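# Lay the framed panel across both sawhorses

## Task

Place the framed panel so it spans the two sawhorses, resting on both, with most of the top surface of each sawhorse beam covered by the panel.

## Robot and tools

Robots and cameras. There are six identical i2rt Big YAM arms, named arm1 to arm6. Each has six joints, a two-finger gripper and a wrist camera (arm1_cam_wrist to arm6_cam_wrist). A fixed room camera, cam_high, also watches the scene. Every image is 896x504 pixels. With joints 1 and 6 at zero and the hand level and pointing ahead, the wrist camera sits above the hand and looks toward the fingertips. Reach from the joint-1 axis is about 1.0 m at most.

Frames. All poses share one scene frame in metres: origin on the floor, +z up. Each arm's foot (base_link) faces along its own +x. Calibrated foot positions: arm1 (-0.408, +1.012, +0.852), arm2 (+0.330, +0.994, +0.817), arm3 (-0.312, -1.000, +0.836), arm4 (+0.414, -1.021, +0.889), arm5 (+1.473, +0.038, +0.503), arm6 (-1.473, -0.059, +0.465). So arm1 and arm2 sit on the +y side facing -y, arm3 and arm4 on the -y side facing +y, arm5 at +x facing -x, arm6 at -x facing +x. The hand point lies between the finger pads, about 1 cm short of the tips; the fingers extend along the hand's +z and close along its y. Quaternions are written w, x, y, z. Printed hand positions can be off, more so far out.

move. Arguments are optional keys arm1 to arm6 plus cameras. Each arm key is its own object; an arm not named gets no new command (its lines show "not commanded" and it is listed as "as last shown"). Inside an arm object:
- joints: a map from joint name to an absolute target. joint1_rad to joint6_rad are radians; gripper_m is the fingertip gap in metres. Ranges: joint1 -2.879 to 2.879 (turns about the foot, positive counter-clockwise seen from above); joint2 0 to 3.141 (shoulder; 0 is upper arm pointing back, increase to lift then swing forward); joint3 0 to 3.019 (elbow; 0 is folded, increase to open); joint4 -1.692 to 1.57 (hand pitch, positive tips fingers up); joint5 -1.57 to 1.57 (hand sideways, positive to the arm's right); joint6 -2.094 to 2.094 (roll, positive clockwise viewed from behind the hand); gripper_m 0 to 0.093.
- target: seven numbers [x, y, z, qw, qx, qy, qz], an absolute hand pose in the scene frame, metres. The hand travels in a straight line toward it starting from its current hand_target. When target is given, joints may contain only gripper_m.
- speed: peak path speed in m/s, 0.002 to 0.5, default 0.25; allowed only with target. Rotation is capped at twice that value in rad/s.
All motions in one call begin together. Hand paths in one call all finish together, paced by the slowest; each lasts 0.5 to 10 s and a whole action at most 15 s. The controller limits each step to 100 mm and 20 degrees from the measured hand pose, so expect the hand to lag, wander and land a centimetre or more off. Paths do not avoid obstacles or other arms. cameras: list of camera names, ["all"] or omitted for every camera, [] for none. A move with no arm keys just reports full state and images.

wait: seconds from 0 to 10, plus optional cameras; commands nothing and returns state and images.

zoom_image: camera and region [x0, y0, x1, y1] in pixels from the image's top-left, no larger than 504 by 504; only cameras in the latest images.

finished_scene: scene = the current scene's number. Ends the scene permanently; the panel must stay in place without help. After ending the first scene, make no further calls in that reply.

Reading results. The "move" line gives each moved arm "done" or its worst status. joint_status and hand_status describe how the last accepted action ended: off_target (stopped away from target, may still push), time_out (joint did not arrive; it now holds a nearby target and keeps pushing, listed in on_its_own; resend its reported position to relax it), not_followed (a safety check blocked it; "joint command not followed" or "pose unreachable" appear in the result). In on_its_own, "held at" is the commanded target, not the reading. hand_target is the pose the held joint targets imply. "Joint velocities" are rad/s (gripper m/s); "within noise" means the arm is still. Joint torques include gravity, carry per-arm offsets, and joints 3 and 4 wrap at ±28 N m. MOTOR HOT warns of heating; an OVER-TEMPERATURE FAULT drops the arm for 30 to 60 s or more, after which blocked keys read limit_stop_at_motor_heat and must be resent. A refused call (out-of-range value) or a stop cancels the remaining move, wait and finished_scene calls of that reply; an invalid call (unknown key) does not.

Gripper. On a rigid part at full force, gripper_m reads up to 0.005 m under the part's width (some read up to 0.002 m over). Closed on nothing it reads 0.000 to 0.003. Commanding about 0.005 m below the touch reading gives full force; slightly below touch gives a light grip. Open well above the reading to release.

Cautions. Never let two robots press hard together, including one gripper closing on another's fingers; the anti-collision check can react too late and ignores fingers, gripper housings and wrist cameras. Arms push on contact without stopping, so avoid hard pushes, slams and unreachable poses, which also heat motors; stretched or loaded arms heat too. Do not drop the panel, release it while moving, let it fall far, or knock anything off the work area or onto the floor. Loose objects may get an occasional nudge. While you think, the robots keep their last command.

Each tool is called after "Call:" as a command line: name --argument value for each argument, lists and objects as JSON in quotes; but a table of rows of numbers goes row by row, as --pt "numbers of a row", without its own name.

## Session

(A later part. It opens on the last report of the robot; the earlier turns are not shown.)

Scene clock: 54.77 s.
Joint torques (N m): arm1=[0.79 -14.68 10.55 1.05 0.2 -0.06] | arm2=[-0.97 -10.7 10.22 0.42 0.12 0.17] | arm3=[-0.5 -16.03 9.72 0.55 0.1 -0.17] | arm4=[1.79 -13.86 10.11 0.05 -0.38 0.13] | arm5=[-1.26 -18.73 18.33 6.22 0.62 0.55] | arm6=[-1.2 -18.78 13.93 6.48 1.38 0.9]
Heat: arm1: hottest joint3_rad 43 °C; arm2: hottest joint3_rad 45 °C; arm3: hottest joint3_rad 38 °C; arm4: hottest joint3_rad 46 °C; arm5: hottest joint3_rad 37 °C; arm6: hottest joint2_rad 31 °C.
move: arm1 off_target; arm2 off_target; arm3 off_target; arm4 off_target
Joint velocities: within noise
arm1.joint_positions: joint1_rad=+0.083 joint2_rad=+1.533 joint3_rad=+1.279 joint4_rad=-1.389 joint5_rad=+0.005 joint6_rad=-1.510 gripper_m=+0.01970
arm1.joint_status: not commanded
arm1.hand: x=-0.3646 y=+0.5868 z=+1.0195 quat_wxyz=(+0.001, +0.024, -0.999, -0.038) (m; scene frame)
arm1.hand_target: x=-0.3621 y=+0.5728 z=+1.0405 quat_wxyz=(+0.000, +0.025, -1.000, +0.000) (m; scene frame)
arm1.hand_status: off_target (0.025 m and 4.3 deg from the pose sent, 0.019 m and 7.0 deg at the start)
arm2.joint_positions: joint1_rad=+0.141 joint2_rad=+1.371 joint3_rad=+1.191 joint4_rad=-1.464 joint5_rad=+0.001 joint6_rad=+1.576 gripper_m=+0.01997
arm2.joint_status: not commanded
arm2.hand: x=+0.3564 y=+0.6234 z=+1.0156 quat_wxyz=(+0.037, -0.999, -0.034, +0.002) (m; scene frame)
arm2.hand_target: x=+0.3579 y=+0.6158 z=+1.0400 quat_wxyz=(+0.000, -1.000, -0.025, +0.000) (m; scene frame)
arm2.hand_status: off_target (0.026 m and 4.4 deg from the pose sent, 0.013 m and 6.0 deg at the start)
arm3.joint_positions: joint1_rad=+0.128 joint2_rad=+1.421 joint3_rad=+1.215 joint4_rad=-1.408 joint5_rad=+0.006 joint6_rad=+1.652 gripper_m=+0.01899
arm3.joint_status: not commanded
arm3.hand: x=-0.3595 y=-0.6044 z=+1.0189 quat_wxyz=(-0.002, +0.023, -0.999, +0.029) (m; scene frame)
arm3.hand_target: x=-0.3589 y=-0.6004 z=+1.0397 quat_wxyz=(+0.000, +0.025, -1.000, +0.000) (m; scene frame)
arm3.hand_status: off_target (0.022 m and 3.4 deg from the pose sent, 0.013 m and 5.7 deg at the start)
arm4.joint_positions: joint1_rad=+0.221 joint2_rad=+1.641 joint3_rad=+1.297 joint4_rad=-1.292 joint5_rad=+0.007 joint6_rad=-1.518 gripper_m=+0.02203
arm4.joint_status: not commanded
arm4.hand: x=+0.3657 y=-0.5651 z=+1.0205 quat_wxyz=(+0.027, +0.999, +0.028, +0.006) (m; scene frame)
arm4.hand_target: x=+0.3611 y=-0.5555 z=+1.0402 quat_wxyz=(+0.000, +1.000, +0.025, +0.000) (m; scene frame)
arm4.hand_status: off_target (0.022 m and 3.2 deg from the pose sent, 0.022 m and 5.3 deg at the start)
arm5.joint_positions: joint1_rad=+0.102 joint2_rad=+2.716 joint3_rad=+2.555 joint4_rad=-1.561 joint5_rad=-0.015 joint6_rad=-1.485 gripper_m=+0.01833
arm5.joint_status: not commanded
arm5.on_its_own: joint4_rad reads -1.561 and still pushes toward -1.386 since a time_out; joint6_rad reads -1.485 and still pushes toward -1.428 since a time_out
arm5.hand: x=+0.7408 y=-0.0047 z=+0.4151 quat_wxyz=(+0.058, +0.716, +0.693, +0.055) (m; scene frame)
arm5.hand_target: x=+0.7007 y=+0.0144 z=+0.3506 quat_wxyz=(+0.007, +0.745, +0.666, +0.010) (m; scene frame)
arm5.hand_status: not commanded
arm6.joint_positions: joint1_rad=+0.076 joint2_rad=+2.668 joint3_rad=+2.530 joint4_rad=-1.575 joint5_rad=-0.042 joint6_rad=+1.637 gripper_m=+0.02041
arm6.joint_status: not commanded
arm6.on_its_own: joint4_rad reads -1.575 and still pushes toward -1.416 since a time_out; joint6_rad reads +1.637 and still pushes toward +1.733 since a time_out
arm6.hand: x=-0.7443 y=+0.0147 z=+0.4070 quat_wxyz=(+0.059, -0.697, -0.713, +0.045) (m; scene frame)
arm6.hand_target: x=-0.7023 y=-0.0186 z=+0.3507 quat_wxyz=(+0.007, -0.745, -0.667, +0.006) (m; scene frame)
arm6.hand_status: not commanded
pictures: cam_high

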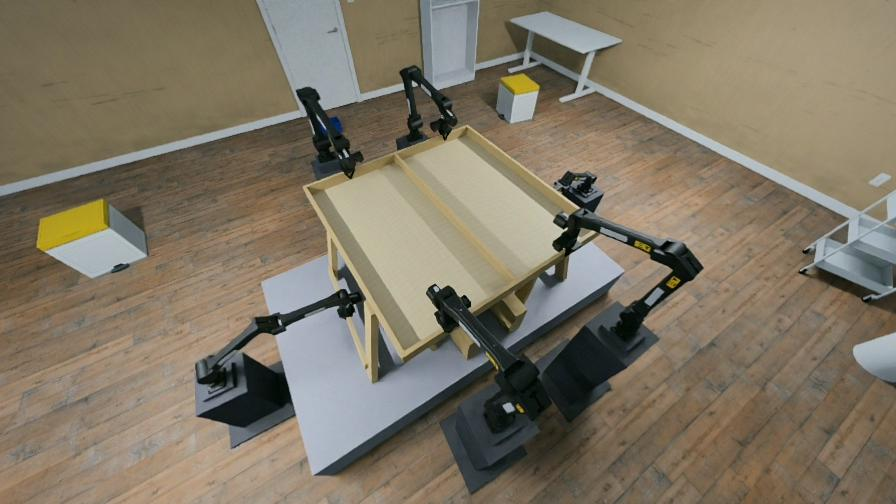

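Call:
move --arm1 '{"target":[-0.362,0.575,1.012,0,-0.025,1,0],"speed":0.06}' --arm2 '{"target":[0.358,0.617,1.010,0,1,0.025,0],"speed":0.06}' --arm3 '{"target":[-0.359,-0.60,1.012,0,-0.025,1,0],"speed":0.06}' --arm4 '{"target":[0.361,-0.557,1.012,0,1,0.025,0],"speed":0.06}' --arm5 '{"joints":{"joint1_rad":0.102,"joint2_rad":2.72,"joint3_rad":2.53,"joint4_rad":-1.55,"joint6_rad":-1.485}}' --arm6 '{"joints":{"joint1_rad":0.076,"joint2_rad":2.67,"joint3_rad":2.51,"joint4_rad":-1.56,"joint6_rad":1.637}}' --cameras '[]'

Call:
move --arm1 '{"joints":{"gripper_m":0.07}}' --arm2 '{"joints":{"gripper_m":0.07}}' --arm3 '{"joints":{"gripper_m":0.07}}' --arm4 '{"joints":{"gripper_m":0.07}}' --arm5 '{"joints":{"gripper_m":0.093}}' --arm6 '{"joints":{"gripper_m":0.093}}'

Scene clock: 56.27 s.
Joint torques (N m): arm1=[0.79 -11.52 8.34 2.14 0.19 -0.06] | arm2=[-0.97 -7.3 7.49 1.5 0.14 0.17] | arm3=[-0.56 -12.16 7.41 1.55 0.1 -0.19] | arm4=[1.61 -9.88 8.35 1.13 -0.36 0.13] | arm5=[0.5 -28.51 8.72 0.73 0.61 0.06] | arm6=[1.61 -28.63 5.9 1.03 1.37 -0.01]
Heat: arm1: hottest joint3_rad 43 °C; arm2: hottest joint3_rad 45 °C; arm3: hottest joint3_rad 38 °C; arm4: hottest joint3_rad 46 °C; arm5: hottest joint3_rad 37 °C; arm6: hottest joint2_rad 31 °C.
move: arm1 off_target; arm2 done; arm3 done; arm4 off_target; arm5 done; arm6 done
Joint velocities: within noise
arm1.joint_positions: joint1_rad=+0.083 joint2_rad=+1.505 joint3_rad=+1.247 joint4_rad=-1.340 joint5_rad=+0.006 joint6_rad=-1.510 gripper_m=+0.01811
arm1.joint_status: not commanded
arm1.hand: x=-0.3647 y=+0.5866 z=+1.0188 quat_wxyz=(-0.001, +0.024, -1.000, -0.015) (m; scene frame)
arm1.hand_target: x=-0.3620 y=+0.5754 z=+1.0123 quat_wxyz=(+0.000, +0.025, -1.000, +0.000) (m; scene frame)
arm1.hand_status: off_target (0.014 m and 1.7 deg from the pose sent, 0.014 m and 4.3 deg at the start)
arm2.joint_positions: joint1_rad=+0.141 joint2_rad=+1.338 joint3_rad=+1.158 joint4_rad=-1.411 joint5_rad=+0.001 joint6_rad=+1.576 gripper_m=+0.01840
arm2.joint_status: not commanded
arm2.hand: x=+0.3564 y=+0.6232 z=+1.0144 quat_wxyz=(+0.011, -0.999, -0.034, +0.001) (m; scene frame)
arm2.hand_target: x=+0.3580 y=+0.6171 z=+1.0102 quat_wxyz=(+0.000, -1.000, -0.025, +0.000) (m; scene frame)
arm2.hand_status: done (0.008 m and 1.7 deg from the pose sent, 0.009 m and 4.4 deg at the start)
arm3.joint_positions: joint1_rad=+0.128 joint2_rad=+1.395 joint3_rad=+1.185 joint4_rad=-1.357 joint5_rad=+0.006 joint6_rad=+1.652 gripper_m=+0.01812
arm3.joint_status: not commanded
arm3.hand: x=-0.3597 y=-0.6030 z=+1.0178 quat_wxyz=(+0.000, +0.023, -1.000, +0.005) (m; scene frame)
arm3.hand_target: x=-0.3590 y=-0.6001 z=+1.0121 quat_wxyz=(+0.000, +0.025, -1.000, +0.000) (m; scene frame)
arm3.hand_status: done (0.007 m and 0.7 deg from the pose sent, 0.008 m and 3.4 deg at the start)
arm4.joint_positions: joint1_rad=+0.221 joint2_rad=+1.617 joint3_rad=+1.266 joint4_rad=-1.243 joint5_rad=+0.006 joint6_rad=-1.516 gripper_m=+0.02011
arm4.joint_status: not commanded
arm4.hand: x=+0.3656 y=-0.5648 z=+1.0193 quat_wxyz=(+0.007, +1.000, +0.027, +0.004) (m; scene frame)
arm4.hand_target: x=+0.3610 y=-0.5573 z=+1.0121 quat_wxyz=(+0.000, +1.000, +0.025, +0.000) (m; scene frame)
arm4.hand_status: off_target (0.012 m and 0.9 deg from the pose sent, 0.013 m and 3.2 deg at the start)
arm5.joint_positions: joint1_rad=+0.103 joint2_rad=+2.712 joint3_rad=+2.553 joint4_rad=-1.570 joint5_rad=-0.014 joint6_rad=-1.487 gripper_m=+0.01833
arm5.joint_status: all done
arm5.hand: x=+0.7428 y=-0.0051 z=+0.4176 quat_wxyz=(+0.060, +0.715, +0.694, +0.058) (m; scene frame)
arm5.hand_target: x=+0.7466 y=-0.0018 z=+0.4037 quat_wxyz=(+0.057, +0.715, +0.693, +0.068) (m; scene frame)
arm5.hand_status: not commanded
arm6.joint_positions: joint1_rad=+0.077 joint2_rad=+2.668 joint3_rad=+2.530 joint4_rad=-1.583 joint5_rad=-0.042 joint6_rad=+1.631 gripper_m=+0.02044
arm6.joint_status: all done
arm6.hand: x=-0.7463 y=+0.0153 z=+0.4078 quat_wxyz=(+0.062, -0.694, -0.715, +0.048) (m; scene frame)
arm6.hand_target: x=-0.7467 y=+0.0097 z=+0.3983 quat_wxyz=(+0.051, -0.696, -0.714, +0.057) (m; scene frame)
arm6.hand_status: not commanded
pictures: none
No camera images: "cameras" was empty.

Scene clock: 57.07 s.
Joint torques (N m): arm1=[0.79 -11.58 8.47 1.01 0.1 -0.06] | arm2=[-0.91 -7.18 7.65 0.65 0.17 0.08] | arm3=[-0.56 -12.16 7.77 0.95 0.09 -0.19] | arm4=[1.67 -11.28 8.31 0.29 -0.16 0.12] | arm5=[0.5 -28.34 8.98 0.4 0.03 0.07] | arm6=[1.55 -28.75 6.49 0.44 0.3 -0.03]
Heat: arm1: hottest joint3_rad 43 °C; arm2: hottest joint3_rad 44 °C; arm3: hottest joint3_rad 38 °C; arm4: hottest joint3_rad 45 °C; arm5: hottest joint3_rad 37 °C; arm6: hottest joint2_rad 31 °C.
move: arm1 done; arm2 done; arm3 done; arm4 done; arm5 done; arm6 done
Joint velocities: within noise
arm1.joint_positions: joint1_rad=+0.083 joint2_rad=+1.505 joint3_rad=+1.246 joint4_rad=-1.308 joint5_rad=+0.008 joint6_rad=-1.510 gripper_m=+0.06991
arm1.joint_status: all done
arm1.hand: x=-0.3643 y=+0.5791 z=+1.0181 quat_wxyz=(-0.001, +0.023, -1.000, +0.000) (m; scene frame)
arm1.hand_target: x=-0.3621 y=+0.5754 z=+1.0122 quat_wxyz=(+0.000, +0.025, -1.000, +0.000) (m; scene frame)
arm1.hand_status: not commanded
arm2.joint_positions: joint1_rad=+0.141 joint2_rad=+1.338 joint3_rad=+1.156 joint4_rad=-1.387 joint5_rad=+0.001 joint6_rad=+1.585 gripper_m=+0.06987
arm2.joint_status: all done
arm2.hand: x=+0.3569 y=+0.6178 z=+1.0137 quat_wxyz=(+0.000, -1.000, -0.029, +0.000) (m; scene frame)
arm2.hand_target: x=+0.3580 y=+0.6171 z=+1.0101 quat_wxyz=(+0.000, -1.000, -0.025, +0.000) (m; scene frame)
arm2.hand_status: not commanded
arm3.joint_positions: joint1_rad=+0.128 joint2_rad=+1.395 joint3_rad=+1.181 joint4_rad=-1.341 joint5_rad=+0.006 joint6_rad=+1.652 gripper_m=+0.06991
arm3.joint_status: all done
arm3.hand: x=-0.3600 y=-0.6004 z=+1.0162 quat_wxyz=(+0.001, +0.023, -1.000, +0.000) (m; scene frame)
arm3.hand_target: x=-0.3590 y=-0.6001 z=+1.0121 quat_wxyz=(+0.000, +0.025, -1.000, +0.000) (m; scene frame)
arm3.hand_status: not commanded
arm4.joint_positions: joint1_rad=+0.222 joint2_rad=+1.630 joint3_rad=+1.266 joint4_rad=-1.221 joint5_rad=+0.001 joint6_rad=-1.516 gripper_m=+0.06994
arm4.joint_status: all done
arm4.hand: x=+0.3640 y=-0.5595 z=+1.0137 quat_wxyz=(+0.002, +1.000, +0.027, +0.001) (m; scene frame)
arm4.hand_target: x=+0.3609 y=-0.5572 z=+1.0121 quat_wxyz=(+0.000, +1.000, +0.025, +0.000) (m; scene frame)
arm4.hand_status: not commanded
arm5.joint_positions: joint1_rad=+0.103 joint2_rad=+2.710 joint3_rad=+2.550 joint4_rad=-1.559 joint5_rad=-0.001 joint6_rad=-1.487 gripper_m=+0.09283
arm5.joint_status: all done
arm5.hand: x=+0.7405 y=-0.0032 z=+0.4176 quat_wxyz=(+0.052, +0.715, +0.695, +0.059) (m; scene frame)
arm5.hand_target: x=+0.7466 y=-0.0017 z=+0.4036 quat_wxyz=(+0.058, +0.715, +0.693, +0.068) (m; scene frame)
arm5.hand_status: not commanded
arm6.joint_positions: joint1_rad=+0.078 joint2_rad=+2.667 joint3_rad=+2.523 joint4_rad=-1.568 joint5_rad=-0.017 joint6_rad=+1.632 gripper_m=+0.09286
arm6.joint_status: all done
arm6.hand: x=-0.7442 y=+0.0119 z=+0.4054 quat_wxyz=(+0.049, -0.694, -0.716, +0.053) (m; scene frame)
arm6.hand_target: x=-0.7466 y=+0.0096 z=+0.3984 quat_wxyz=(+0.050, -0.696, -0.714, +0.057) (m; scene frame)
arm6.hand_status: not commanded
pictures: arm1_cam_wrist, arm2_cam_wrist, arm3_cam_wrist, arm4_cam_wrist, arm5_cam_wrist, arm6_cam_wrist, cam_high

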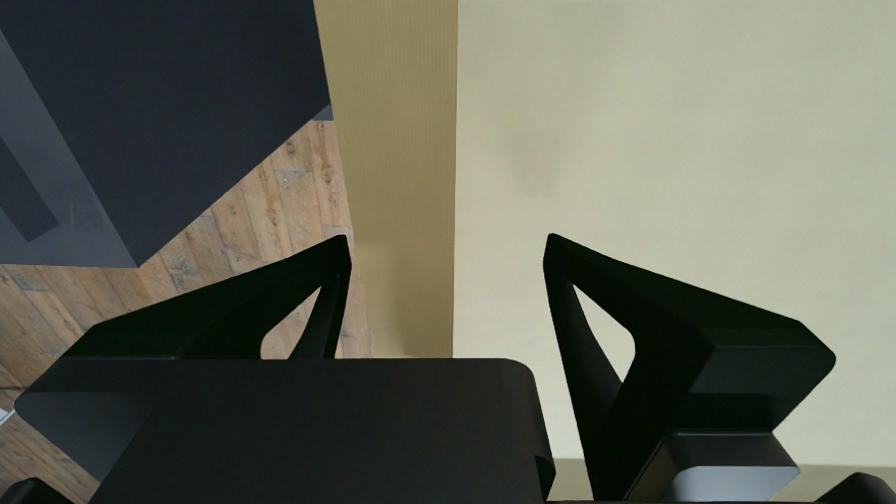

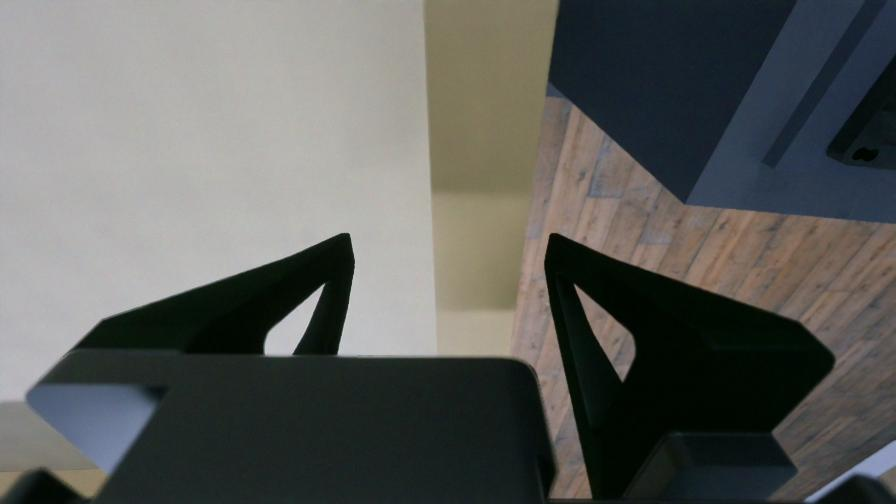

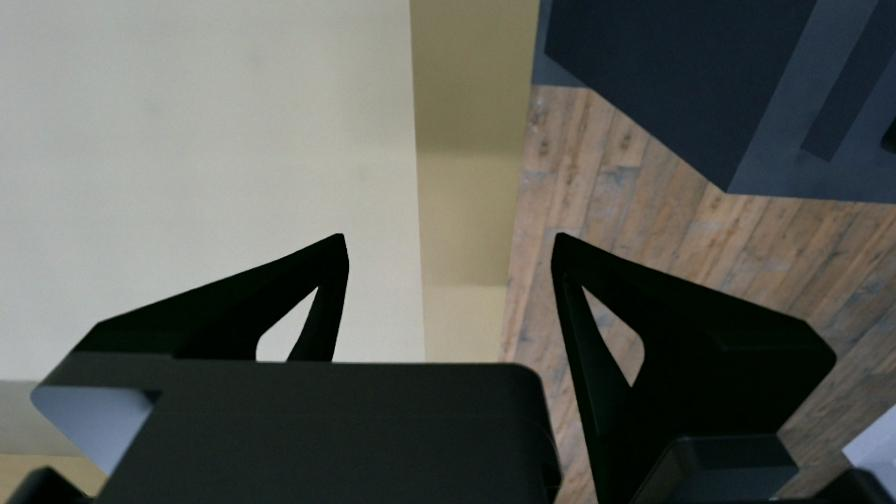

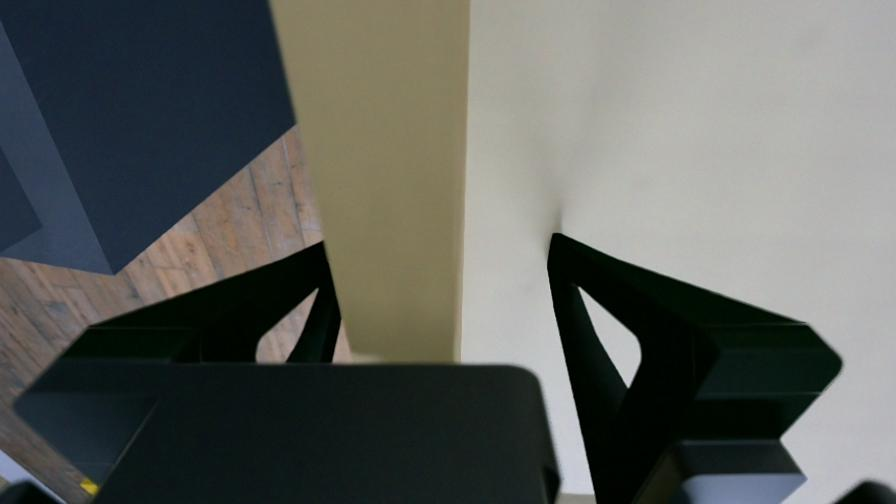

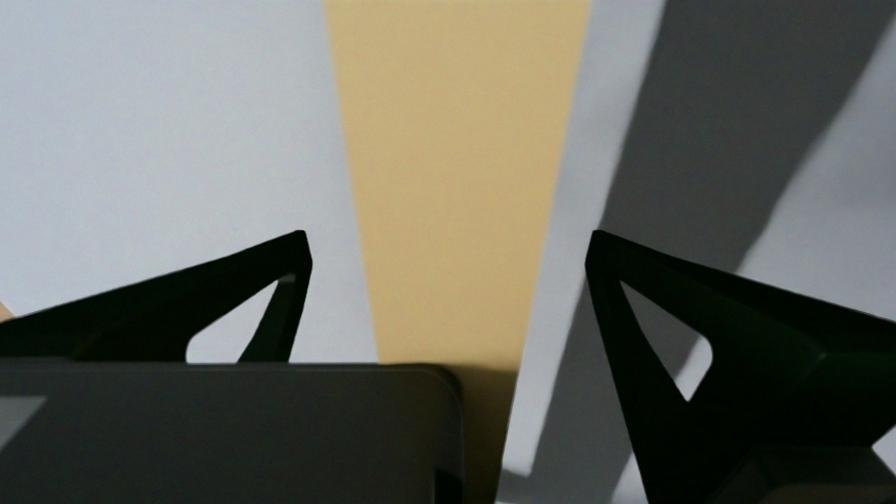

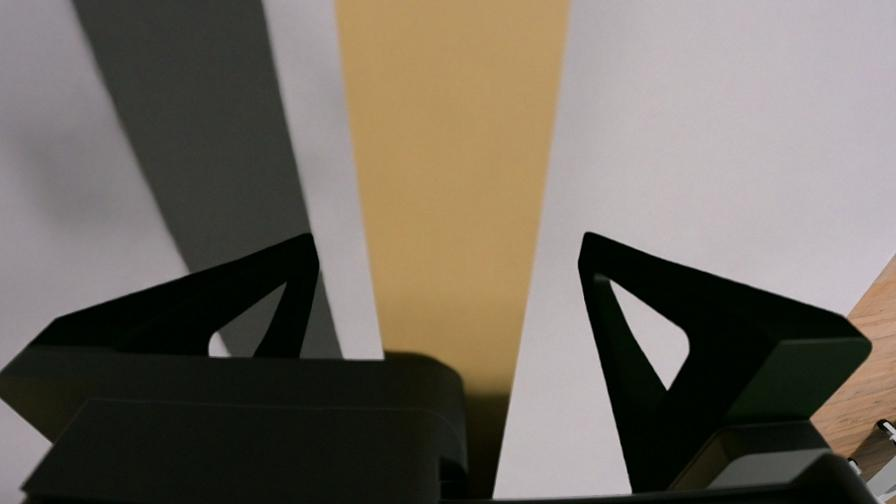

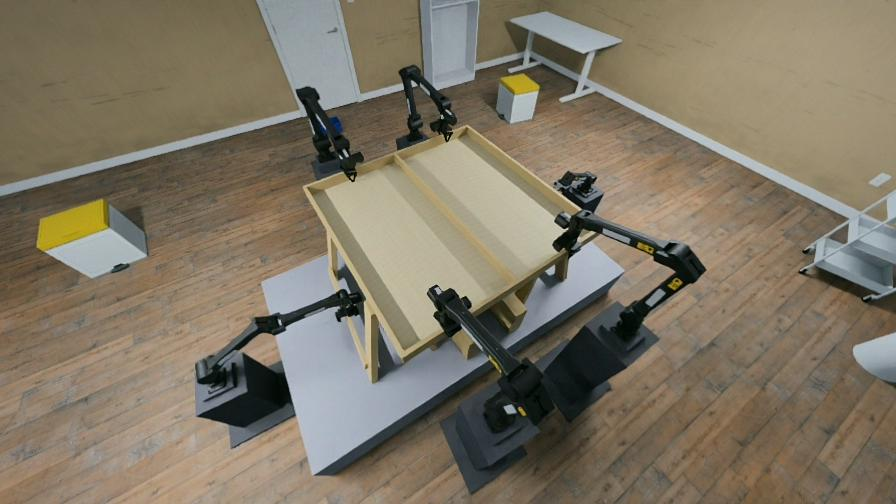

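Call:
move --arm1 '{"target":[-0.362,0.575,1.13,0,-0.025,1,0]}' --arm2 '{"target":[0.358,0.617,1.12,0,1,0.025,0]}' --arm3 '{"target":[-0.359,-0.60,1.12,0,-0.025,1,0]}' --arm4 '{"target":[0.361,-0.557,1.13,0,1,0.025,0]}' --arm5 '{"target":[0.76,0,0.53,0.058,0.715,0.693,0.068]}' --arm6 '{"target":[-0.76,0.01,0.53,0.05,-0.696,-0.714,0.057]}'

Call:
zoom_image --camera "cam_high" --region '[240, 100, 640, 460]'

Scene clock: 58.87 s.
Joint torques (N m): arm1=[1.03 -12.28 12.22 -0.02 0.1 -0.04] | arm2=[-0.97 -7.18 12.22 -0.06 0.17 0.08] | arm3=[-0.44 -11.05 12.45 0.16 0.09 -0.17] | arm4=[1.61 -10.64 13.81 -0.39 -0.16 0.12] | arm5=[0.38 -26.11 10.11 -0.24 -0.01 0.06] | arm6=[1.55 -29.22 7.73 -0.27 0.27 -0.03]
Heat: arm1: hottest joint3_rad 43 °C; arm2: hottest joint3_rad 44 °C; arm3: hottest joint3_rad 38 °C; arm4: hottest joint3_rad 45 °C; arm5: hottest joint3_rad 37 °C; arm6: hottest joint2_rad 32 °C.
move: arm1 off_target; arm2 off_target; arm3 off_target; arm4 off_target; arm5 off_target; arm6 off_target
Joint velocities: within noise
arm1.joint_positions: joint1_rad=+0.083 joint2_rad=+1.477 joint3_rad=+1.468 joint4_rad=-1.589 joint5_rad=+0.008 joint6_rad=-1.510 gripper_m=+0.06995
arm1.joint_status: not commanded
arm1.hand: x=-0.3659 y=+0.5846 z=+1.1140 quat_wxyz=(+0.000, +0.024, -1.000, -0.015) (m; scene frame)
arm1.hand_target: x=-0.3621 y=+0.5757 z=+1.1299 quat_wxyz=(+0.000, +0.025, -1.000, +0.000) (m; scene frame)
arm1.hand_status: off_target (0.019 m and 1.7 deg from the pose sent, 0.112 m and 0.2 deg at the start)
arm2.joint_positions: joint1_rad=+0.141 joint2_rad=+1.323 joint3_rad=+1.371 joint4_rad=-1.658 joint5_rad=+0.001 joint6_rad=+1.585 gripper_m=+0.06990
arm2.joint_status: not commanded
arm2.hand: x=+0.3562 y=+0.6276 z=+1.1009 quat_wxyz=(+0.021, -0.999, -0.029, +0.001) (m; scene frame)
arm2.hand_target: x=+0.3580 y=+0.6179 z=+1.1198 quat_wxyz=(+0.000, -1.000, -0.025, +0.000) (m; scene frame)
arm2.hand_status: off_target (0.022 m and 2.4 deg from the pose sent, 0.106 m and 0.5 deg at the start)
arm3.joint_positions: joint1_rad=+0.128 joint2_rad=+1.357 joint3_rad=+1.382 joint4_rad=-1.606 joint5_rad=+0.006 joint6_rad=+1.652 gripper_m=+0.06994
arm3.joint_status: not commanded
arm3.hand: x=-0.3579 y=-0.6114 z=+1.1064 quat_wxyz=(-0.001, +0.023, -1.000, +0.013) (m; scene frame)
arm3.hand_target: x=-0.3590 y=-0.6005 z=+1.1199 quat_wxyz=(+0.000, +0.025, -1.000, +0.000) (m; scene frame)
arm3.hand_status: off_target (0.018 m and 1.5 deg from the pose sent, 0.104 m and 0.3 deg at the start)
arm4.joint_positions: joint1_rad=+0.222 joint2_rad=+1.561 joint3_rad=+1.442 joint4_rad=-1.508 joint5_rad=+0.001 joint6_rad=-1.516 gripper_m=+0.06997
arm4.joint_status: not commanded
arm4.hand: x=+0.3656 y=-0.5744 z=+1.1097 quat_wxyz=(+0.024, +0.999, +0.027, +0.002) (m; scene frame)
arm4.hand_target: x=+0.3610 y=-0.5582 z=+1.1301 quat_wxyz=(-0.001, +1.000, +0.025, +0.000) (m; scene frame)
arm4.hand_status: off_target (0.027 m and 2.7 deg from the pose sent, 0.116 m and 0.4 deg at the start)
arm5.joint_positions: joint1_rad=+0.103 joint2_rad=+2.505 joint3_rad=+2.502 joint4_rad=-1.681 joint5_rad=+0.000 joint6_rad=-1.487 gripper_m=+0.09291
arm5.joint_status: not commanded
arm5.hand: x=+0.7532 y=-0.0023 z=+0.5503 quat_wxyz=(+0.040, +0.715, +0.696, +0.046) (m; scene frame)
arm5.hand_target: x=+0.7605 y=+0.0000 z=+0.5303 quat_wxyz=(+0.054, +0.716, +0.694, +0.063) (m; scene frame)
arm5.hand_status: off_target (0.022 m and 3.3 deg from the pose sent, 0.114 m and 1.3 deg at the start; a joint's target at an end of its range on 32 of 47 steps)
arm6.joint_positions: joint1_rad=+0.078 joint2_rad=+2.486 joint3_rad=+2.471 joint4_rad=-1.669 joint5_rad=-0.015 joint6_rad=+1.632 gripper_m=+0.09293
arm6.joint_status: not commanded
arm6.hand: x=-0.7595 y=+0.0114 z=+0.5174 quat_wxyz=(+0.040, -0.695, -0.717, +0.043) (m; scene frame)
arm6.hand_target: x=-0.7606 y=+0.0099 z=+0.5297 quat_wxyz=(+0.036, -0.697, -0.715, +0.041) (m; scene frame)
arm6.hand_status: off_target (0.013 m and 2.0 deg from the pose sent, 0.126 m and 0.6 deg at the start; pose on its path clipped on 1 of 47 steps; a joint's target at an end of its range on 36 of 47 steps)
pictures: arm1_cam_wrist, arm2_cam_wrist, arm3_cam_wrist, arm4_cam_wrist, arm5_cam_wrist, arm6_cam_wrist, cam_high

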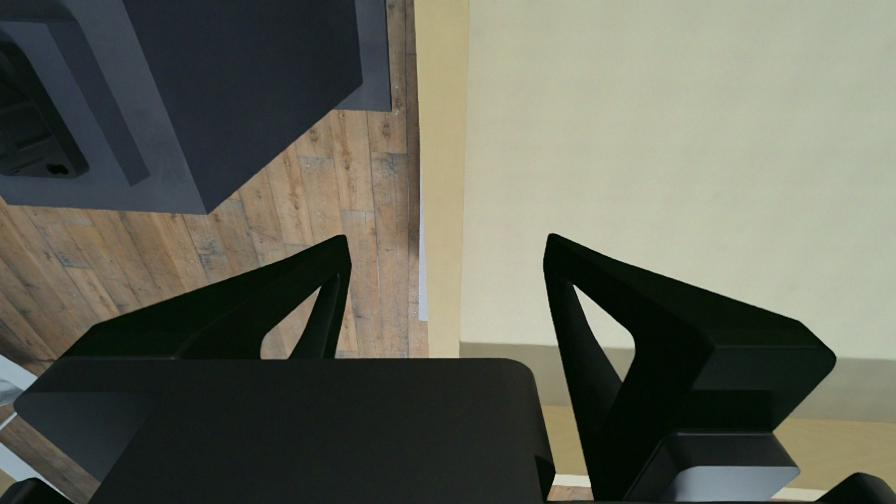

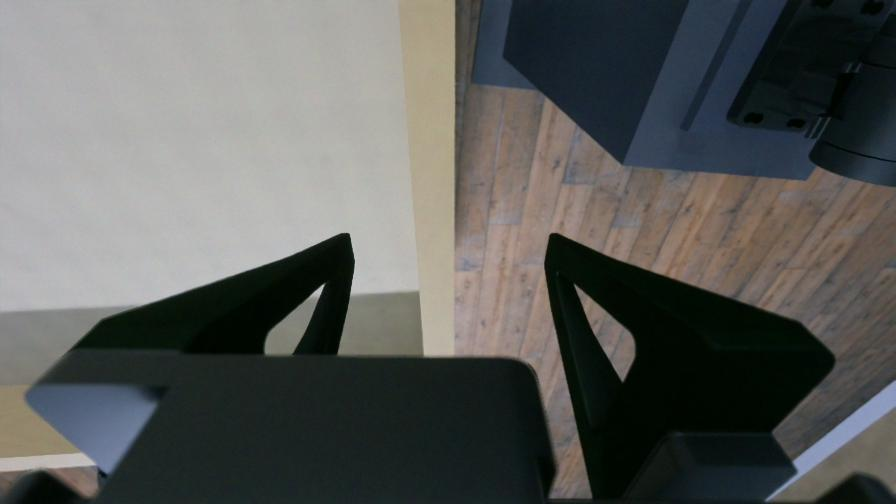

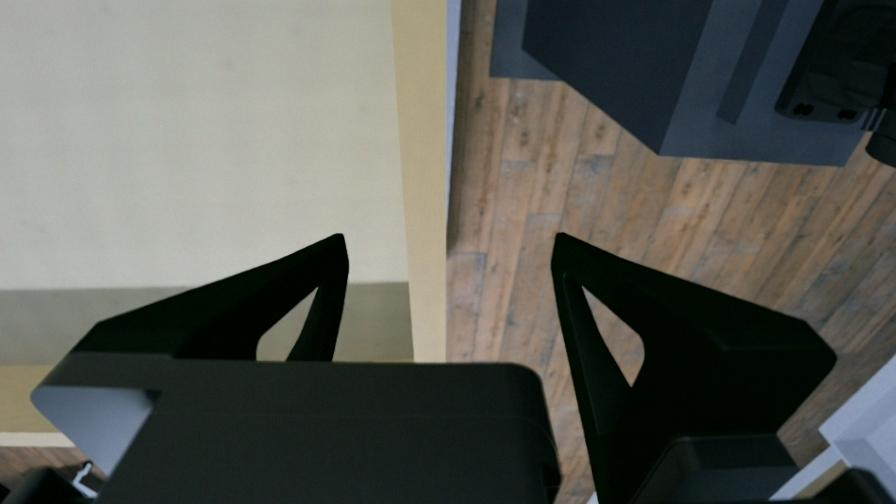

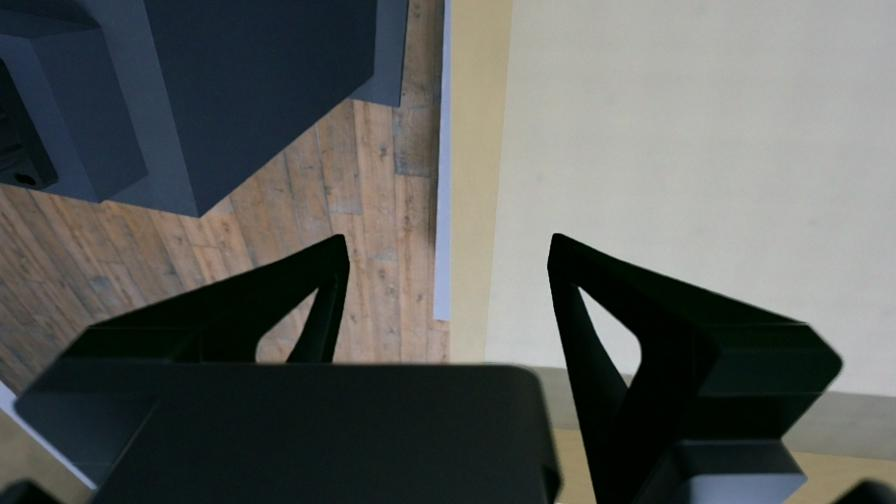

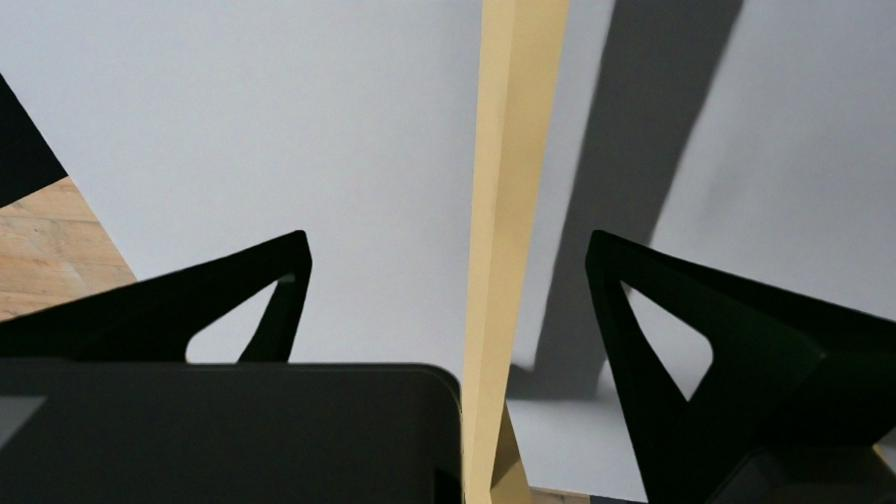

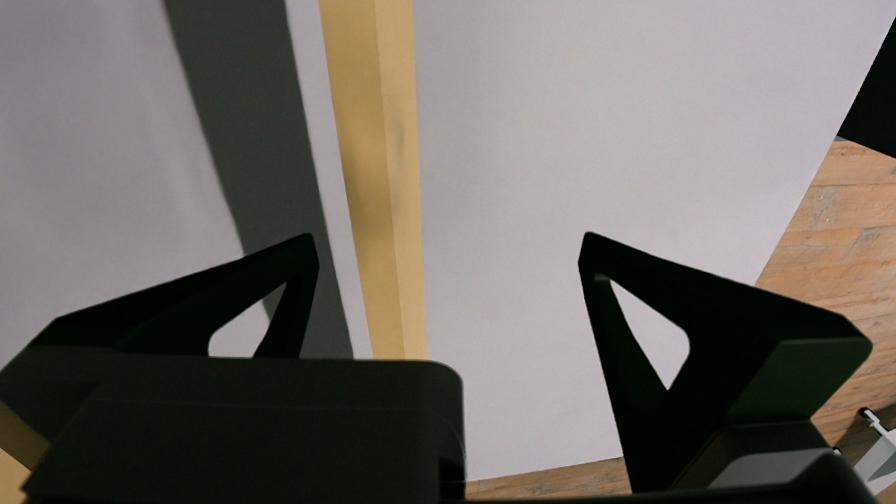

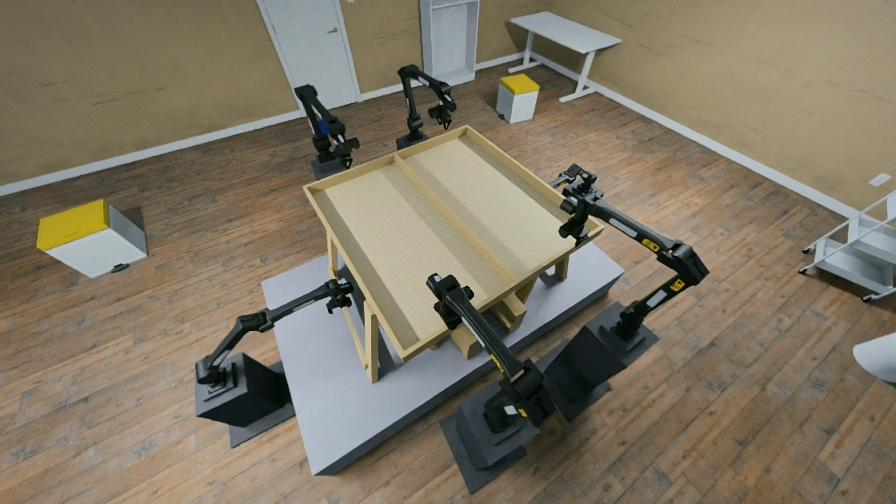

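Scaled by 1.260.

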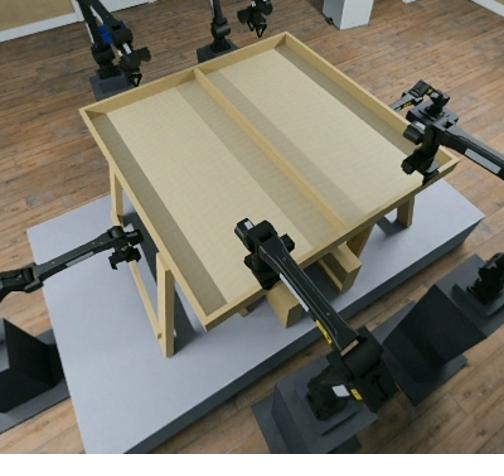

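Looks done. End practice.

Call:
finished_scene --scene 1

The scene is finished: the task was done.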